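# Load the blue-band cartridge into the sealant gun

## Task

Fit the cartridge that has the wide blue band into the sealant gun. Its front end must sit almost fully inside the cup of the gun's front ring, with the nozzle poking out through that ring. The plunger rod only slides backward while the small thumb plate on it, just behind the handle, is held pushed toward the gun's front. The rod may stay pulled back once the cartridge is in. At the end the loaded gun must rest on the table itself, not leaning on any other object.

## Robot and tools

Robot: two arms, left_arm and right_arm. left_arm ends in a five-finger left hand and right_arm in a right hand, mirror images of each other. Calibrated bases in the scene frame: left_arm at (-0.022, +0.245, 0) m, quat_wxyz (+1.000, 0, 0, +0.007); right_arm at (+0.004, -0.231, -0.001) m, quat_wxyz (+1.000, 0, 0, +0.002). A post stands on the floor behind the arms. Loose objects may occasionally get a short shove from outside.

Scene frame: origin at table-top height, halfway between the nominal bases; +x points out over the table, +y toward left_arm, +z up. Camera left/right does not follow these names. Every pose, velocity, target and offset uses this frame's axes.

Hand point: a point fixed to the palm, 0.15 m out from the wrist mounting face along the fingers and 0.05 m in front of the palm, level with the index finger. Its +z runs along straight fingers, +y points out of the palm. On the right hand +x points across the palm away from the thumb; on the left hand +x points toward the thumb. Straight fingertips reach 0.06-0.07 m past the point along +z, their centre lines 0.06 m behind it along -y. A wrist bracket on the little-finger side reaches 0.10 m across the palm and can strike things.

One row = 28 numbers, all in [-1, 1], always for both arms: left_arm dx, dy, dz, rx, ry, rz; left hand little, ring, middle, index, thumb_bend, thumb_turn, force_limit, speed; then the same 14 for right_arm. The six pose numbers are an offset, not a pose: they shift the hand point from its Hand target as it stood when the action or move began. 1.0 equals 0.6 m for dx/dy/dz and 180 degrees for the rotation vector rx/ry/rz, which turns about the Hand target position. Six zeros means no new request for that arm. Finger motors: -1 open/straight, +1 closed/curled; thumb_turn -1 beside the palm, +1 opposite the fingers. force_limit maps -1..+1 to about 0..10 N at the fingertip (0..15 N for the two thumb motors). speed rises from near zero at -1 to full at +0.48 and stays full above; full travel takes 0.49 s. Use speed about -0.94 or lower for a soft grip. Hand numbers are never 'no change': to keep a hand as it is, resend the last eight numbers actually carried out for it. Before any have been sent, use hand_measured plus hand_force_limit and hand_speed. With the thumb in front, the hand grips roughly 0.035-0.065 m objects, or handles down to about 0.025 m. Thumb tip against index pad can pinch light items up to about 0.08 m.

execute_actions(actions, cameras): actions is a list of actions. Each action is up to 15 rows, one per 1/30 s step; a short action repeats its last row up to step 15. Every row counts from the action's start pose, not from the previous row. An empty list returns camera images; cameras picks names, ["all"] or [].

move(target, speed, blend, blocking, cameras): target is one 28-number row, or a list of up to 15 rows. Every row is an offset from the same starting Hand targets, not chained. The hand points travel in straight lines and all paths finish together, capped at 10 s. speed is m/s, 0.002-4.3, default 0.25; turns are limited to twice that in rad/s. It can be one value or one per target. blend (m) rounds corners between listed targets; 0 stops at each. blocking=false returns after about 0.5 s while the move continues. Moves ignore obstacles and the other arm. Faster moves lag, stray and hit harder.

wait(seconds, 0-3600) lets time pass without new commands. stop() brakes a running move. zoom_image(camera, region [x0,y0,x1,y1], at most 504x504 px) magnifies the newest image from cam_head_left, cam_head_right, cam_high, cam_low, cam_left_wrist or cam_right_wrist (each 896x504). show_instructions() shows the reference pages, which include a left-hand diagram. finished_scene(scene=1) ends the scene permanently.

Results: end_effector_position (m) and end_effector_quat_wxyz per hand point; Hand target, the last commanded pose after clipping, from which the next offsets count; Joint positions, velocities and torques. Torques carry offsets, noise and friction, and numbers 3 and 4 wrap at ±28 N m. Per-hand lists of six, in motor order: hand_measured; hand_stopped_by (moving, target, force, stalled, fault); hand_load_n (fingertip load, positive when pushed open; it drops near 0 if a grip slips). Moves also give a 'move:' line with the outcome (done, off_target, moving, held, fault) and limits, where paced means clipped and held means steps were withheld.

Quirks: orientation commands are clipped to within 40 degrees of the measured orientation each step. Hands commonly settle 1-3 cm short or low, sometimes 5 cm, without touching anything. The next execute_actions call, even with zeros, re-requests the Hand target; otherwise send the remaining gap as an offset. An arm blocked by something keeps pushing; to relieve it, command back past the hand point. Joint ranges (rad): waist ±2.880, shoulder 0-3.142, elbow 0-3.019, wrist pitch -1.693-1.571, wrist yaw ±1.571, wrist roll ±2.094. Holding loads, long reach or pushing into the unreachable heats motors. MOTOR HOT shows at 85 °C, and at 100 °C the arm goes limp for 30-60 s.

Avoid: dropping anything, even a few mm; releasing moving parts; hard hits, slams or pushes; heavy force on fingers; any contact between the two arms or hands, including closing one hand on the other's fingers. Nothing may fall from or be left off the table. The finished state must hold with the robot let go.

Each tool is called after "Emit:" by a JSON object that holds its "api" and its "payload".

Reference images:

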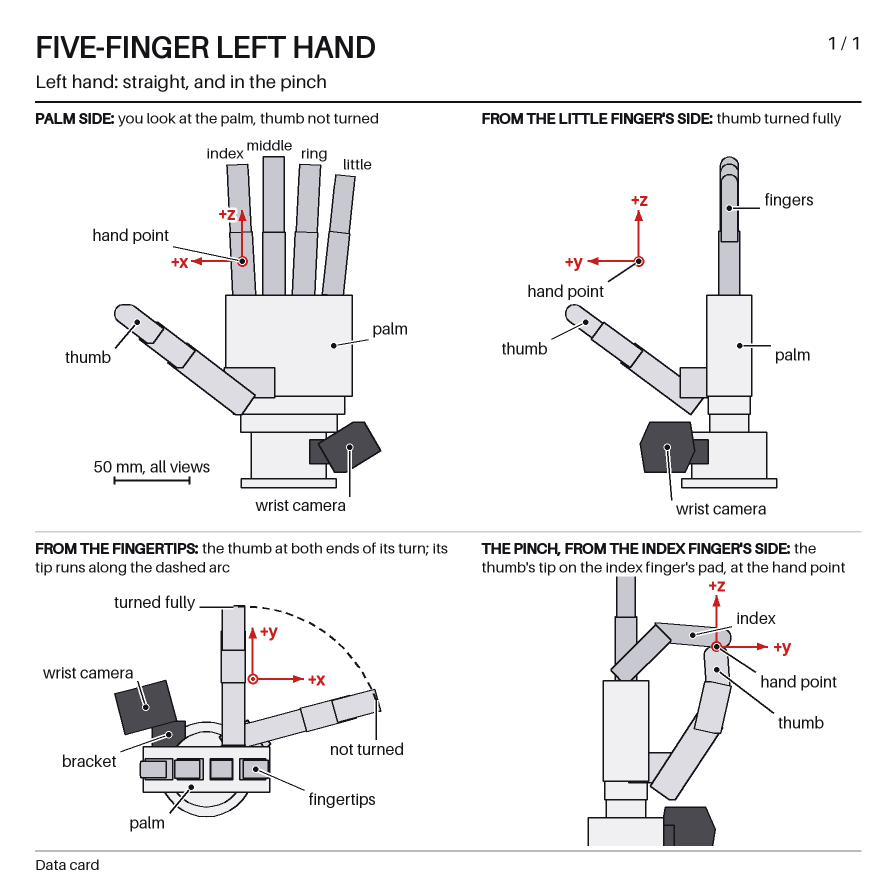

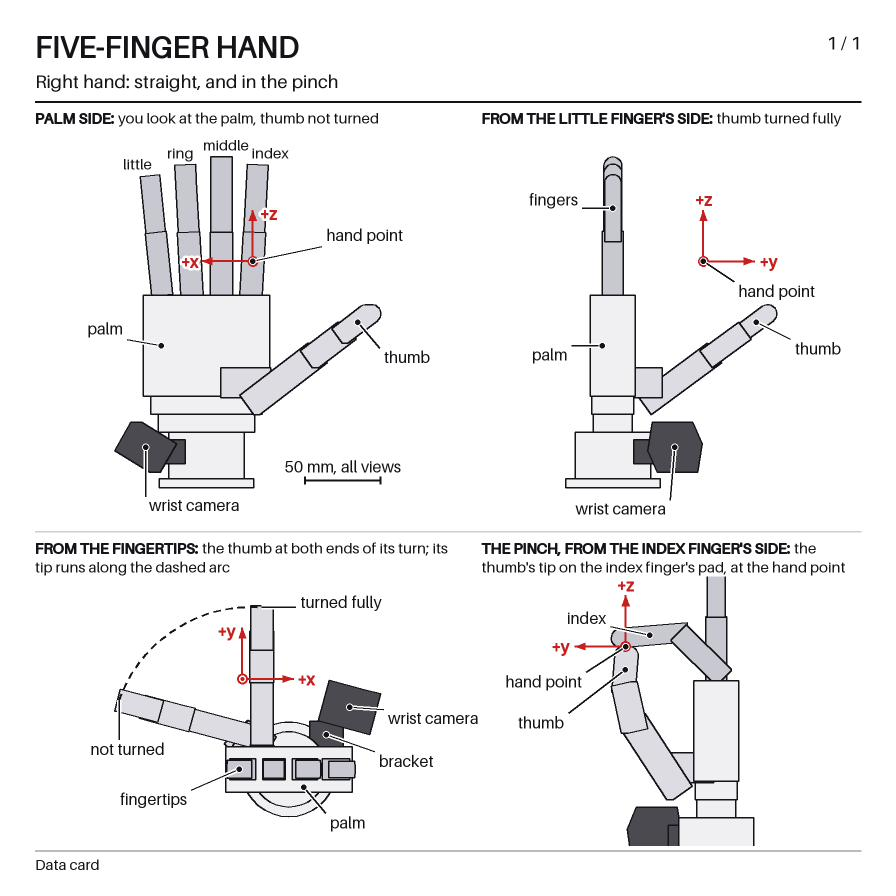

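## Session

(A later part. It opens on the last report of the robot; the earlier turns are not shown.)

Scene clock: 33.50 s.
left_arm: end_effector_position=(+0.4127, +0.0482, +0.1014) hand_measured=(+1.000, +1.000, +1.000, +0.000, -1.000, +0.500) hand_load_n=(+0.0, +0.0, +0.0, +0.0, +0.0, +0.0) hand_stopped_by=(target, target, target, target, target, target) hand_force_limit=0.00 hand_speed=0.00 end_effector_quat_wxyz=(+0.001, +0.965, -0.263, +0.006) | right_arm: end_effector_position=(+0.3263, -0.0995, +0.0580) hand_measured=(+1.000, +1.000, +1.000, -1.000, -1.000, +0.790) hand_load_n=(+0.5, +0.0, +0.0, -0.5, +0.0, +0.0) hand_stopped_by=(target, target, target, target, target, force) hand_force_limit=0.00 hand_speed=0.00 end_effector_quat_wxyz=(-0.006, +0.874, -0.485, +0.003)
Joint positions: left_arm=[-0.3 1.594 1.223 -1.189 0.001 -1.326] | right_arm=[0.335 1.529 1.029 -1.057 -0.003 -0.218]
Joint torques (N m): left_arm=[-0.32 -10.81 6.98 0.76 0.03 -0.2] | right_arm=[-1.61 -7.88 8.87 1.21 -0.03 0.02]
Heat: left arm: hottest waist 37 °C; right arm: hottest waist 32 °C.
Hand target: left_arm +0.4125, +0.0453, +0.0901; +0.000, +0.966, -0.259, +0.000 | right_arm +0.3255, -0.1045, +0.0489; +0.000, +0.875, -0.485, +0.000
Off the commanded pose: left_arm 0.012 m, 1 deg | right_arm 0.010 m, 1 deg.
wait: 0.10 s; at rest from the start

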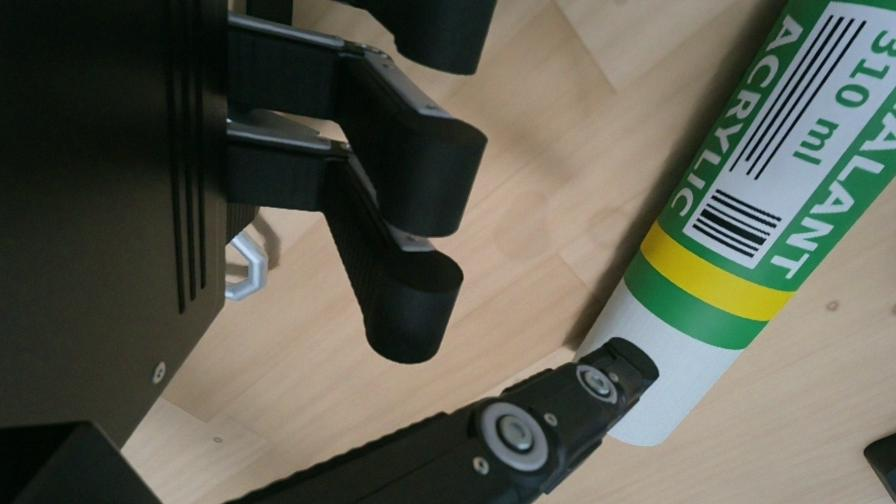

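Emit:
{"api": "move", "payload": {"target": [0.012,-0.007,-0.07,0,0,0,1,1,1,0,-1,0.5,0,0,0,0,0,0,0,0,1,1,1,-1,-1,0.9,0,0], "cameras": ["cam_high","cam_head_left","cam_low","cam_left_wrist"], "speed": 0.08}}

Emit:
{"api": "zoom_image", "payload": {"camera": "cam_head_left", "region": [425, 250, 505, 310]}}

Emit:
{"api": "zoom_image", "payload": {"camera": "cam_high", "region": [420, 200, 540, 300]}}

Emit:
{"api": "zoom_image", "payload": {"camera": "cam_low", "region": [400, 200, 500, 280]}}

Scene clock: 34.83 s.
left_arm: end_effector_position=(+0.4216, +0.0443, +0.0603) hand_measured=(+1.000, +1.000, +1.000, +0.000, -1.000, +0.500) hand_load_n=(+0.0, +0.0, +0.0, +0.0, +0.0, +0.0) hand_stopped_by=(target, target, target, target, target, target) hand_force_limit=0.00 hand_speed=0.00 end_effector_quat_wxyz=(+0.001, +0.965, -0.262, +0.007) | right_arm: end_effector_position=(+0.3263, -0.0995, +0.0580) hand_measured=(+1.000, +1.000, +1.000, -1.000, -1.000, +0.790) hand_load_n=(+0.0, +0.0, +0.0, -0.5, +0.0, +0.0) hand_stopped_by=(target, target, target, target, target, force) hand_force_limit=0.00 hand_speed=0.00 end_effector_quat_wxyz=(-0.006, +0.874, -0.485, +0.003)
Joint positions: left_arm=[-0.303 1.66 1.188 -1.086 0.001 -1.33] | right_arm=[0.335 1.529 1.029 -1.057 -0.003 -0.218]
Joint torques (N m): left_arm=[0.15 -10.7 6.54 0.84 0.02 -0.16] | right_arm=[-1.67 -7.94 8.87 1.21 -0.04 0.02]
Heat: left arm: hottest waist 37 °C; right arm: hottest waist 32 °C.
Hand target: left_arm +0.4198, +0.0412, +0.0481; +0.000, +0.966, -0.259, +0.000 | right_arm +0.3255, -0.1045, +0.0489; +0.000, +0.875, -0.485, +0.000
Off the commanded pose: left_arm 0.013 m, 1 deg | right_arm 0.010 m, 1 deg.
move: off_target (left_arm)
Images, in order (width x height): cam_head_left 896x504, cam_high 896x504, cam_low 896x504, cam_left_wrist 896x504.

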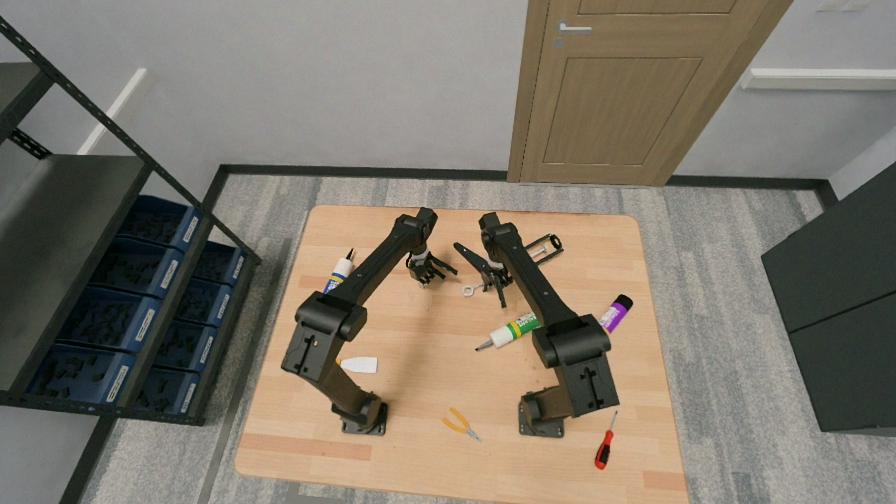

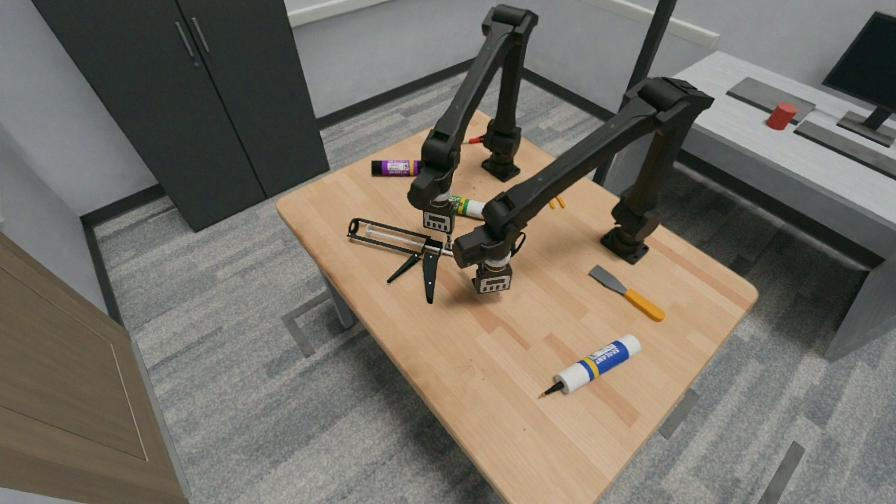

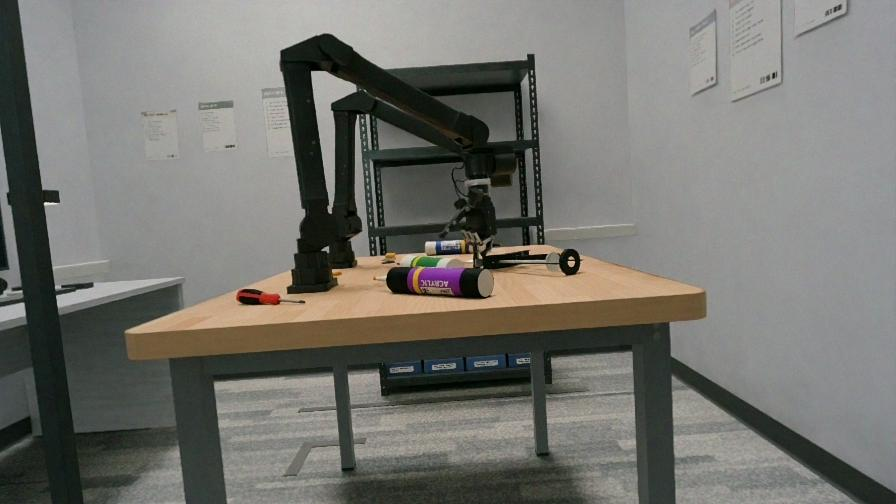

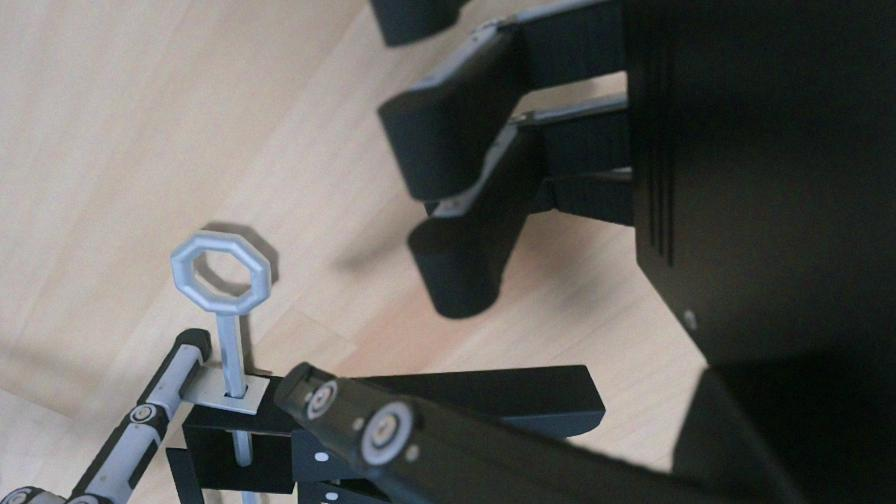

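Scaled by 6.300 from the camera's image (finer frame: 1280x720).

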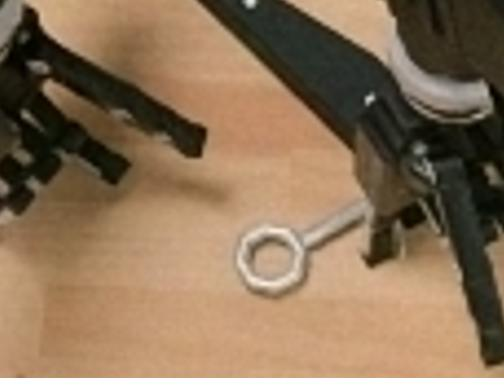

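Scaled by 4.200 from the camera's image (finer frame: 1280x720).

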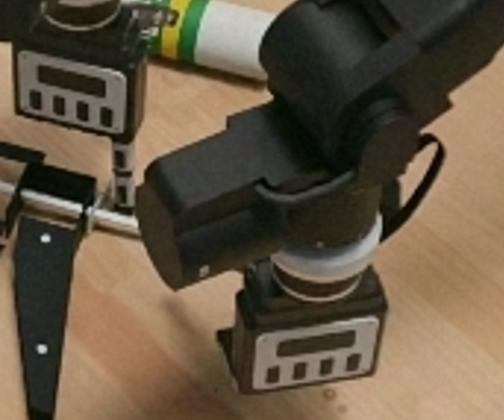

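Scaled by 5.040 from the camera's image (finer frame: 1280x720).

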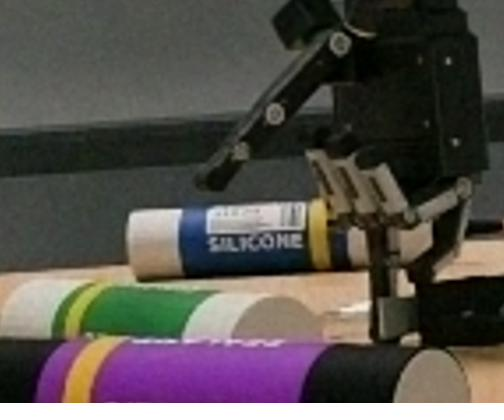

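Emit:
{"api": "move", "payload": {"target": [0.004,-0.002,-0.035,0,0,0,1,1,1,0,-1,0.5,0,0,0,0,0,0,0,0,1,1,1,-1,-1,0.9,0,0], "cameras": ["cam_head_left","cam_head_right","cam_low","cam_left_wrist"], "speed": 0.08}}

Emit:
{"api": "zoom_image", "payload": {"camera": "cam_head_left", "region": [425, 250, 505, 310]}}

Emit:
{"api": "zoom_image", "payload": {"camera": "cam_head_right", "region": [425, 250, 505, 310]}}

Emit:
{"api": "zoom_image", "payload": {"camera": "cam_low", "region": [440, 220, 500, 280]}}

Scene clock: 36.03 s.
left_arm: end_effector_position=(+0.4239, +0.0433, +0.0392) hand_measured=(+1.000, +1.000, +1.000, +0.000, -1.000, +0.500) hand_load_n=(+0.0, +0.0, +0.0, -0.5, +0.0, +0.5) hand_stopped_by=(target, target, target, target, target, target) hand_force_limit=0.00 hand_speed=0.00 end_effector_quat_wxyz=(+0.000, +0.965, -0.262, +0.006) | right_arm: end_effector_position=(+0.3263, -0.0995, +0.0580) hand_measured=(+1.000, +1.000, +1.000, -1.000, -1.000, +0.790) hand_load_n=(+0.5, +0.0, +0.0, -0.5, -0.5, +0.0) hand_stopped_by=(target, target, target, target, target, force) hand_force_limit=0.00 hand_speed=0.00 end_effector_quat_wxyz=(-0.006, +0.874, -0.485, +0.003)
Joint positions: left_arm=[-0.304 1.693 1.17 -1.036 0.001 -1.331] | right_arm=[0.335 1.529 1.029 -1.057 -0.003 -0.218]
Joint torques (N m): left_arm=[0.79 -10.81 6.32 0.8 0.07 -0.14] | right_arm=[-1.67 -7.88 8.87 1.2 -0.04 0.02]
Heat: left arm: hottest waist 37 °C; right arm: hottest waist 32 °C.
Hand target: left_arm +0.4222, +0.0400, +0.0272; +0.000, +0.966, -0.259, +0.000 | right_arm +0.3255, -0.1045, +0.0489; +0.000, +0.875, -0.485, +0.000
Off the commanded pose: left_arm 0.013 m, 1 deg | right_arm 0.010 m, 1 deg.
move: off_target (left_arm)

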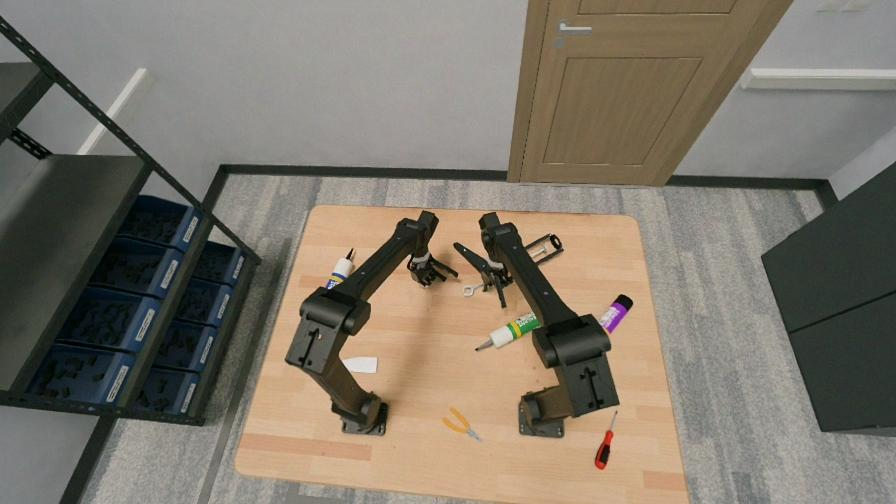

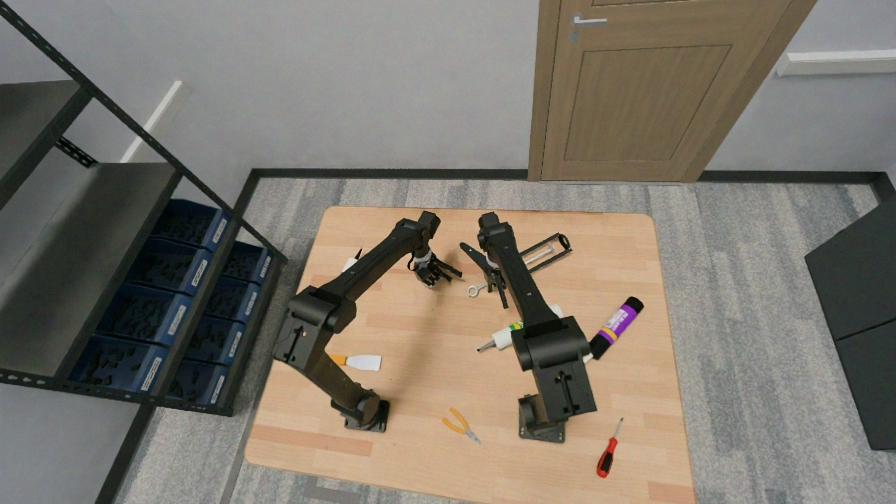

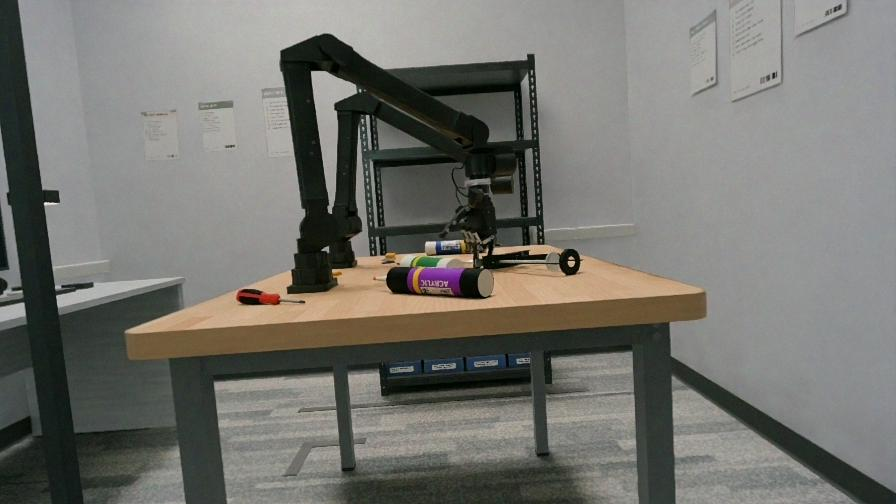

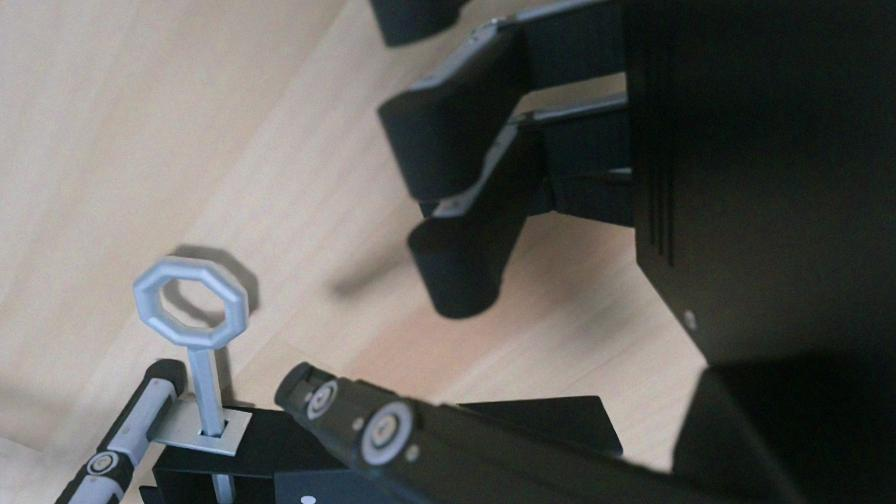

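Scaled by 6.300 from the camera's image (finer frame: 1280x720).

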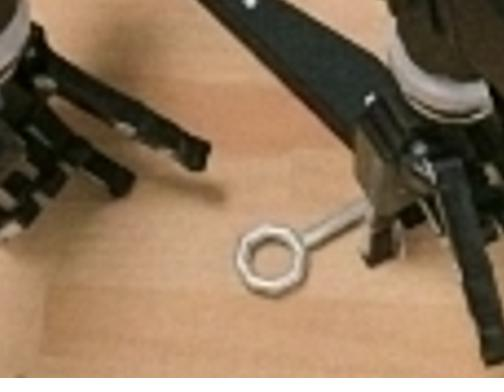

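Scaled by 6.300 from the camera's image (finer frame: 1280x720).

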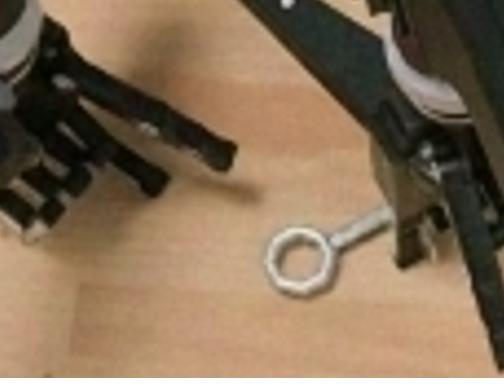

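Scaled by 8.400 from the camera's image (finer frame: 1280x720).

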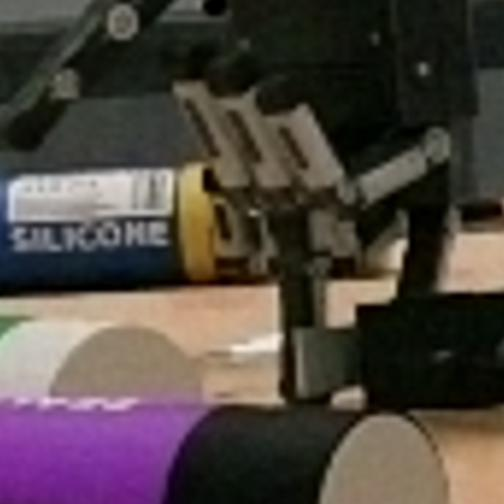

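Emit:
{"api": "move", "payload": {"target": [0,0,-0.016,0,0,0,1,1,1,0,-1,0.5,0,0,0,0,0,0,0,0,1,1,1,-1,-1,0.9,0,0], "cameras": ["cam_head_left","cam_head_right","cam_left_wrist"], "speed": 0.04}}

Emit:
{"api": "zoom_image", "payload": {"camera": "cam_head_left", "region": [425, 250, 485, 310]}}

Emit:
{"api": "zoom_image", "payload": {"camera": "cam_head_right", "region": [425, 250, 485, 310]}}

Scene clock: 37.07 s.
left_arm: end_effector_position=(+0.4263, +0.0426, +0.0381) hand_measured=(+1.000, +1.000, +1.000, +0.000, -1.000, +0.500) hand_load_n=(+0.0, +0.0, +0.0, -3.0, +0.0, +0.0) hand_stopped_by=(target, target, target, target, target, target) hand_force_limit=0.00 hand_speed=0.00 end_effector_quat_wxyz=(+0.001, +0.965, -0.262, +0.012) | right_arm: end_effector_position=(+0.3263, -0.0995, +0.0580) hand_measured=(+1.000, +1.000, +1.000, -1.000, -1.000, +0.790) hand_load_n=(+0.0, +0.0, +0.0, -0.5, +0.0, +0.0) hand_stopped_by=(target, target, target, target, target, force) hand_force_limit=0.00 hand_speed=0.00 end_effector_quat_wxyz=(-0.006, +0.874, -0.485, +0.003)
Joint positions: left_arm=[-0.304 1.693 1.166 -1.02 0.001 -1.331] | right_arm=[0.335 1.529 1.029 -1.057 -0.003 -0.218]
Joint torques (N m): left_arm=[0.73 -9.58 5.78 0.96 0.05 -0.12] | right_arm=[-1.67 -7.94 8.87 1.21 -0.03 0.02]
Heat: left arm: hottest waist 37 °C; right arm: hottest waist 32 °C.
Hand target: left_arm +0.4221, +0.0401, +0.0175; +0.000, +0.966, -0.259, +0.000 | right_arm +0.3255, -0.1045, +0.0489; +0.000, +0.875, -0.485, +0.000
Off the commanded pose: left_arm 0.021 m, 1 deg | right_arm 0.010 m, 1 deg.
move: off_target (left_arm)

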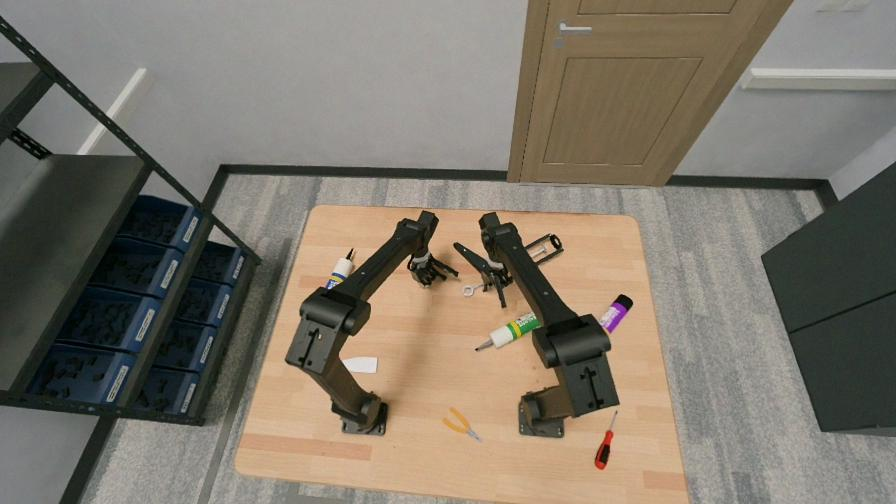

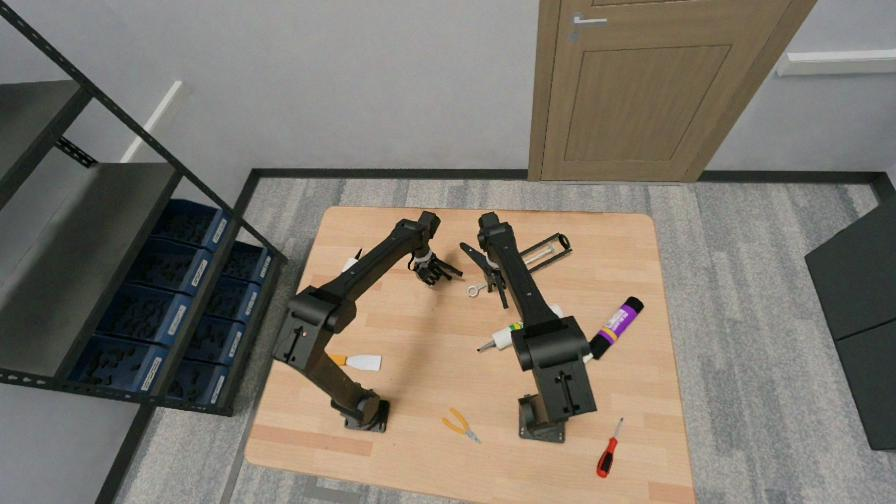

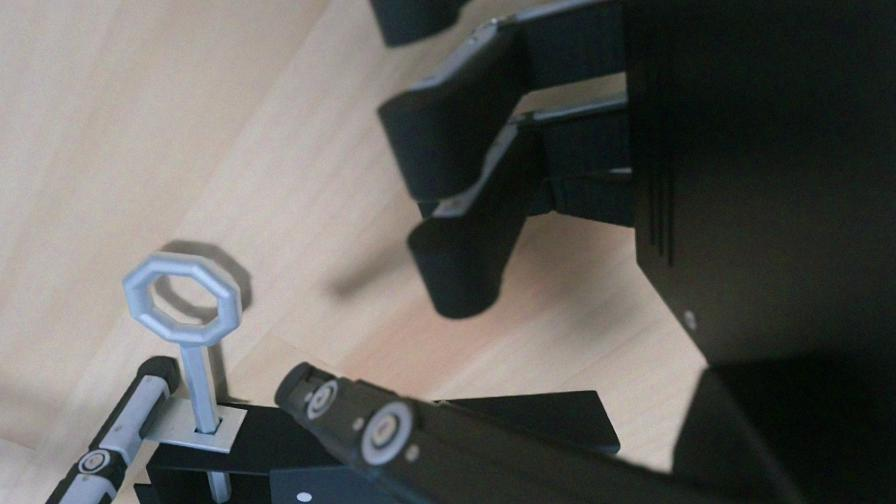

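Scaled by 8.400 from the camera's image (finer frame: 1280x720).

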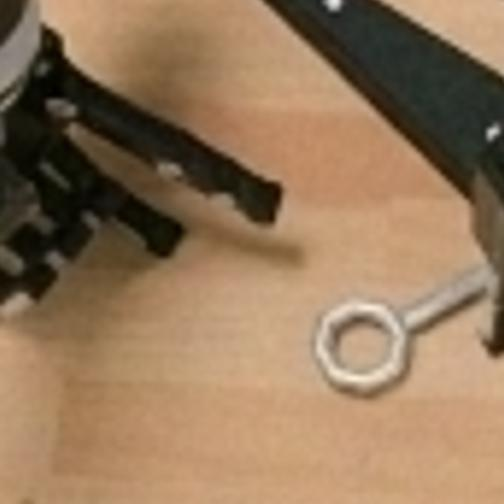

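Scaled by 8.400 from the camera's image (finer frame: 1280x720).

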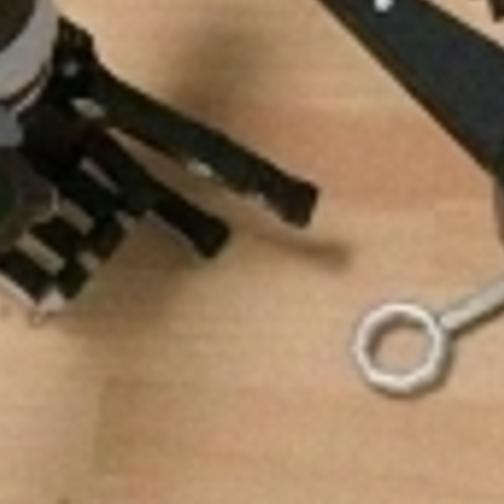

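Emit:
{"api": "move", "payload": {"target": [[-0.02,0.05,0.267,0,0,0,1,1,1,0,-1,0.5,0,0,0,0,0,0,0,0,1,1,1,-1,-1,0.9,0,0],[-0.12,0.15,0.2875,0,0,-0.6556,1,1,1,-1,-1,1,0,0,0,0,0,0,0,0,1,1,1,-1,-1,0.9,0,0]], "cameras": ["cam_head_left","cam_high","cam_left_wrist"], "blend": 0.03}}

Scene clock: 46.10 s.
left_arm: end_effector_position=(+0.3563, +0.1305, +0.1879) hand_measured=(+1.000, +1.000, +1.000, -1.000, -1.000, +1.000) hand_load_n=(+0.0, +0.0, +0.0, +0.0, +0.0, -0.5) hand_stopped_by=(target, target, target, target, target, target) hand_force_limit=0.00 hand_speed=0.00 end_effector_quat_wxyz=(+0.006, -0.285, +0.958, -0.002) | right_arm: end_effector_position=(+0.3263, -0.0995, +0.0580) hand_measured=(+1.000, +1.000, +1.000, -1.000, -1.000, +0.790) hand_load_n=(+0.0, +0.0, +0.0, -0.5, +0.0, +0.0) hand_stopped_by=(target, target, target, target, target, force) hand_force_limit=0.00 hand_speed=0.00 end_effector_quat_wxyz=(-0.006, +0.874, -0.485, +0.003)
Joint positions: left_arm=[-0.342 1.545 1.403 -1.417 -0.002 0.665] | right_arm=[0.335 1.529 1.029 -1.057 -0.003 -0.218]
Joint torques (N m): left_arm=[0.03 -12.16 7.57 -0.31 0.08 0.18] | right_arm=[-1.67 -7.88 8.88 1.21 -0.03 0.02]
Heat: left arm: hottest waist 37 °C; right arm: hottest waist 32 °C.
Hand target: left_arm +0.3502, +0.1301, +0.1900; +0.001, -0.275, +0.961, +0.000 | right_arm +0.3255, -0.1045, +0.0489; +0.000, +0.875, -0.485, +0.000
Off the commanded pose: left_arm 0.007 m, 1 deg | right_arm 0.010 m, 1 deg.
move: done

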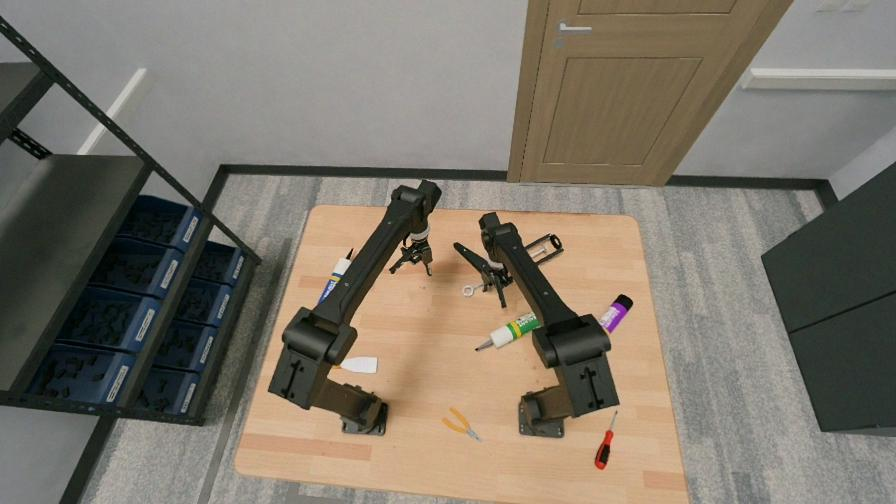

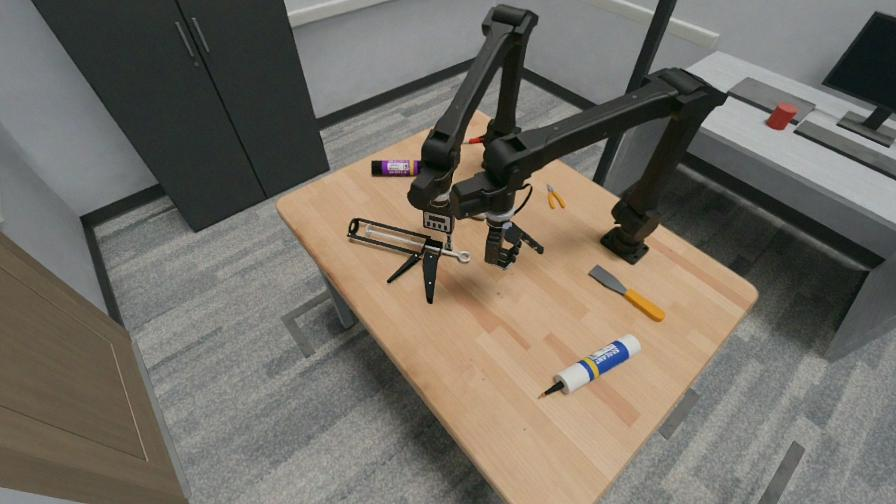

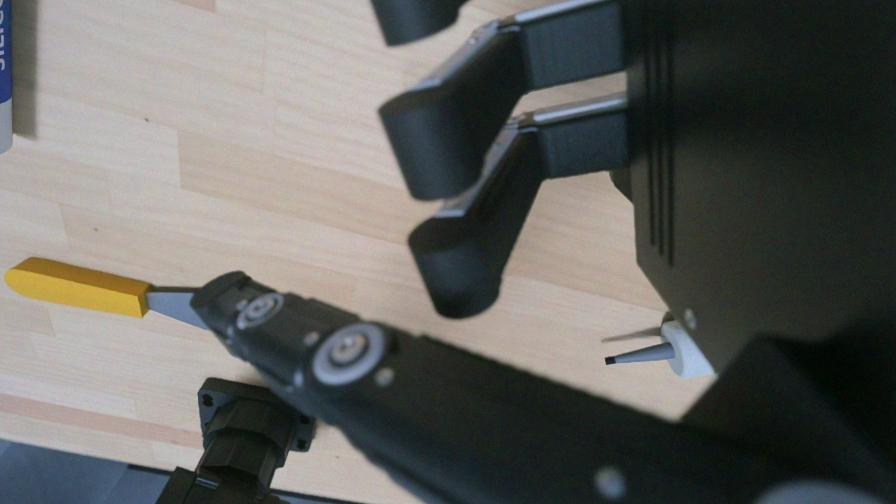

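Emit:
{"api": "move", "payload": {"target": [-0.013,-0.15,-0.09,0,0,0,1,1,1,-1,-1,1,0,0,0,0,0,0,0,0,1,1,1,-1,-1,0.9,0,0], "cameras": ["cam_head_left","cam_head_right","cam_high","cam_low","cam_right_wrist"], "speed": 0.15}}

Emit:
{"api": "zoom_image", "payload": {"camera": "cam_head_left", "region": [425, 240, 505, 310]}}

Emit:
{"api": "zoom_image", "payload": {"camera": "cam_head_right", "region": [425, 240, 505, 310]}}

Emit:
{"api": "zoom_image", "payload": {"camera": "cam_high", "region": [420, 200, 520, 300]}}

Emit:
{"api": "zoom_image", "payload": {"camera": "cam_low", "region": [420, 200, 520, 280]}}

Scene clock: 47.67 s.
left_arm: end_effector_position=(+0.3444, +0.0609, +0.1588) hand_measured=(+1.000, +1.000, +1.000, -1.000, -1.000, +1.000) hand_load_n=(+0.0, +0.0, +0.0, +0.0, -0.5, +0.0) hand_stopped_by=(target, target, target, target, target, target) hand_force_limit=0.00 hand_speed=0.00 end_effector_quat_wxyz=(+0.007, -0.262, +0.965, -0.006) | right_arm: end_effector_position=(+0.3263, -0.0995, +0.0580) hand_measured=(+1.000, +1.000, +1.000, -1.000, -1.000, +0.790) hand_load_n=(+0.0, +0.5, +0.0, -0.5, +0.0, +0.0) hand_stopped_by=(target, target, target, target, target, force) hand_force_limit=0.00 hand_speed=0.00 end_effector_quat_wxyz=(-0.006, +0.874, -0.485, +0.003)
Joint positions: left_arm=[-0.494 1.595 1.385 -1.342 -0.001 0.56] | right_arm=[0.335 1.529 1.029 -1.057 -0.003 -0.218]
Joint torques (N m): left_arm=[1.38 -13.39 8.05 -0.17 -0.03 0.13] | right_arm=[-1.67 -7.94 8.88 1.21 -0.03 0.02]
Heat: left arm: hottest waist 37 °C; right arm: hottest waist 32 °C.
Hand target: left_arm +0.3444, +0.0651, +0.1632; +0.009, -0.261, +0.965, -0.007 (not the last commanded pose) | right_arm +0.3255, -0.1045, +0.0489; +0.000, +0.875, -0.485, +0.000
Off the commanded pose: left_arm 0.031 m, 2 deg | right_arm 0.010 m, 1 deg.
move: held (left_arm; a check stopped the path); limits=held
pose unreachable (left arm): on one or more control steps of this call, first in action 0 (counted from 0), this arm could not follow its commanded pose, so it was not sent that pose on those steps. It may still have moved: this result reports where it is.
cause: moving toward the commanded pose would bring a part of the arm too close to another arm (a part of this arm just beyond joint 4 (wrist pitch) and a part of the right arm just beyond its joint 4 (wrist pitch), 50 mm apart when this arm was first held).

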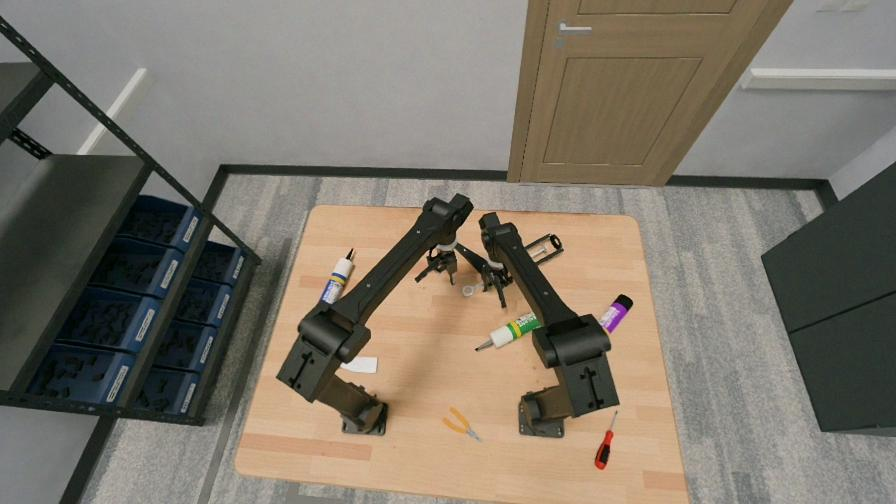

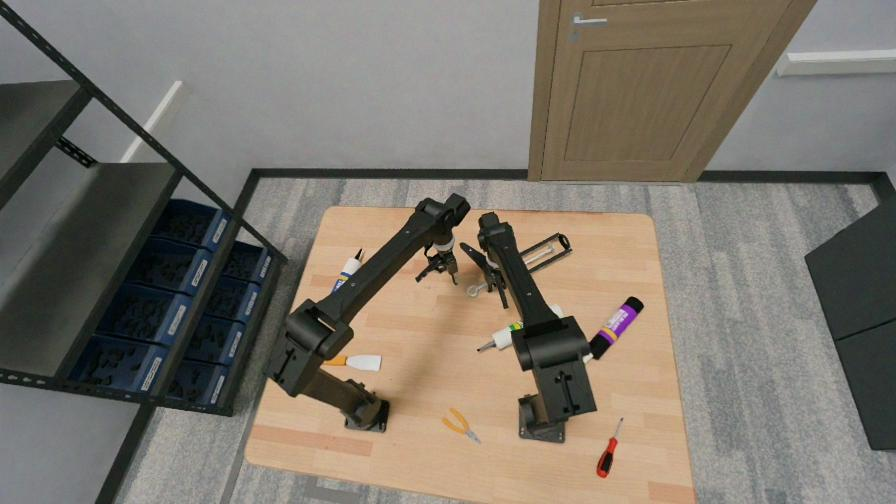

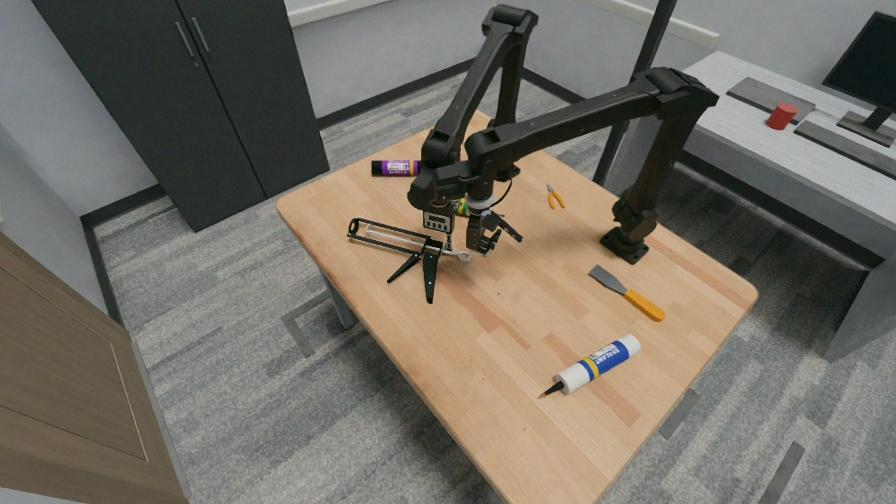

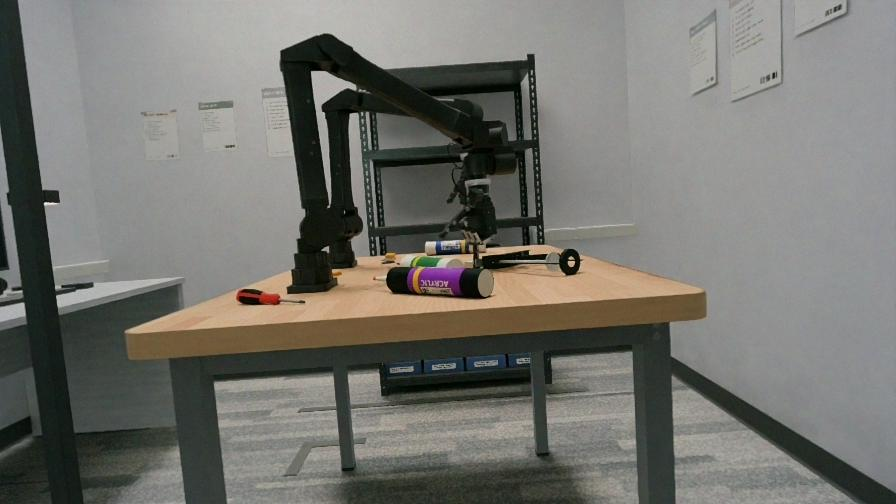

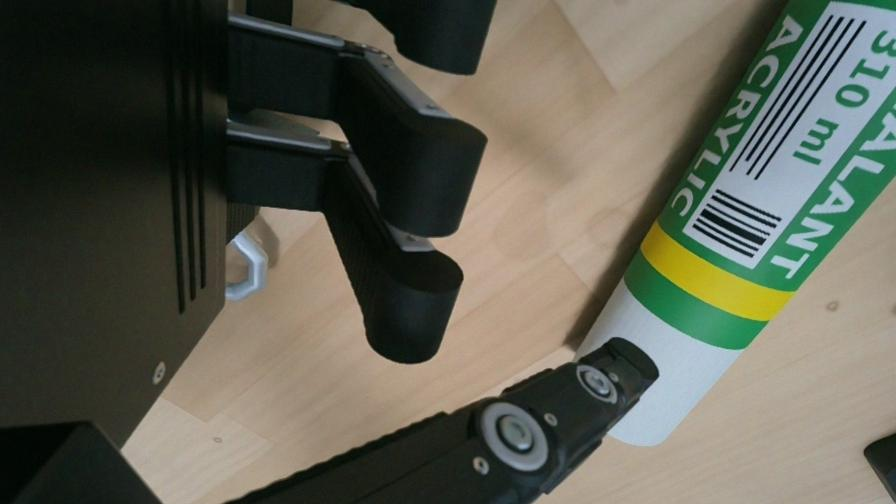

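Scaled by 6.300 from the camera's image (finer frame: 1280x720).

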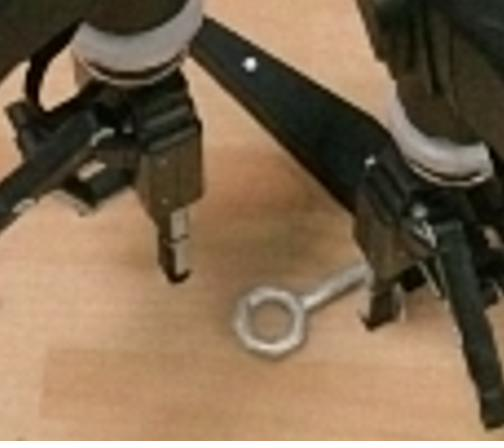

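Scaled by 6.300 from the camera's image (finer frame: 1280x720).

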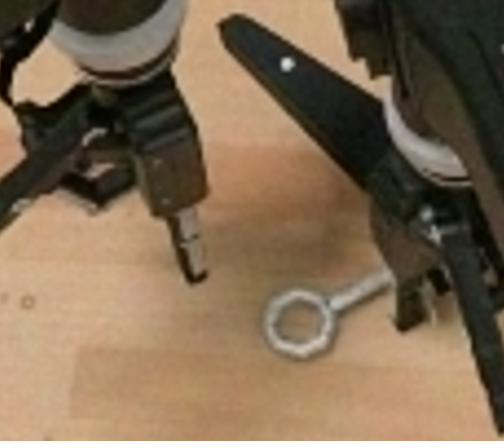

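Scaled by 5.040 from the camera's image (finer frame: 1280x720).

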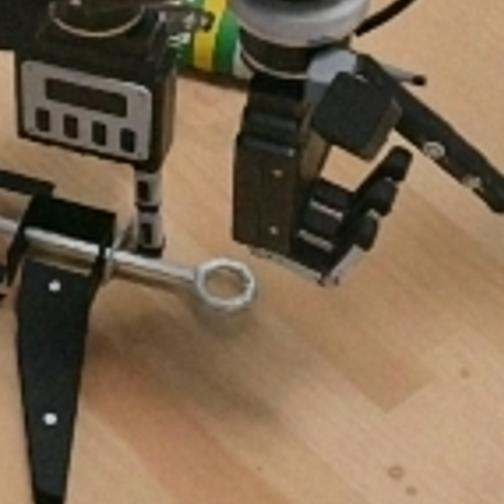

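Scaled by 5.040 from the camera's image (finer frame: 1280x720).

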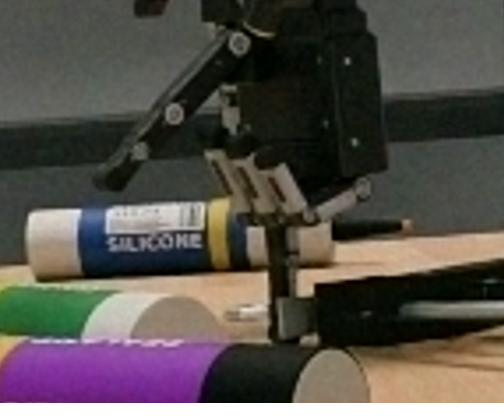

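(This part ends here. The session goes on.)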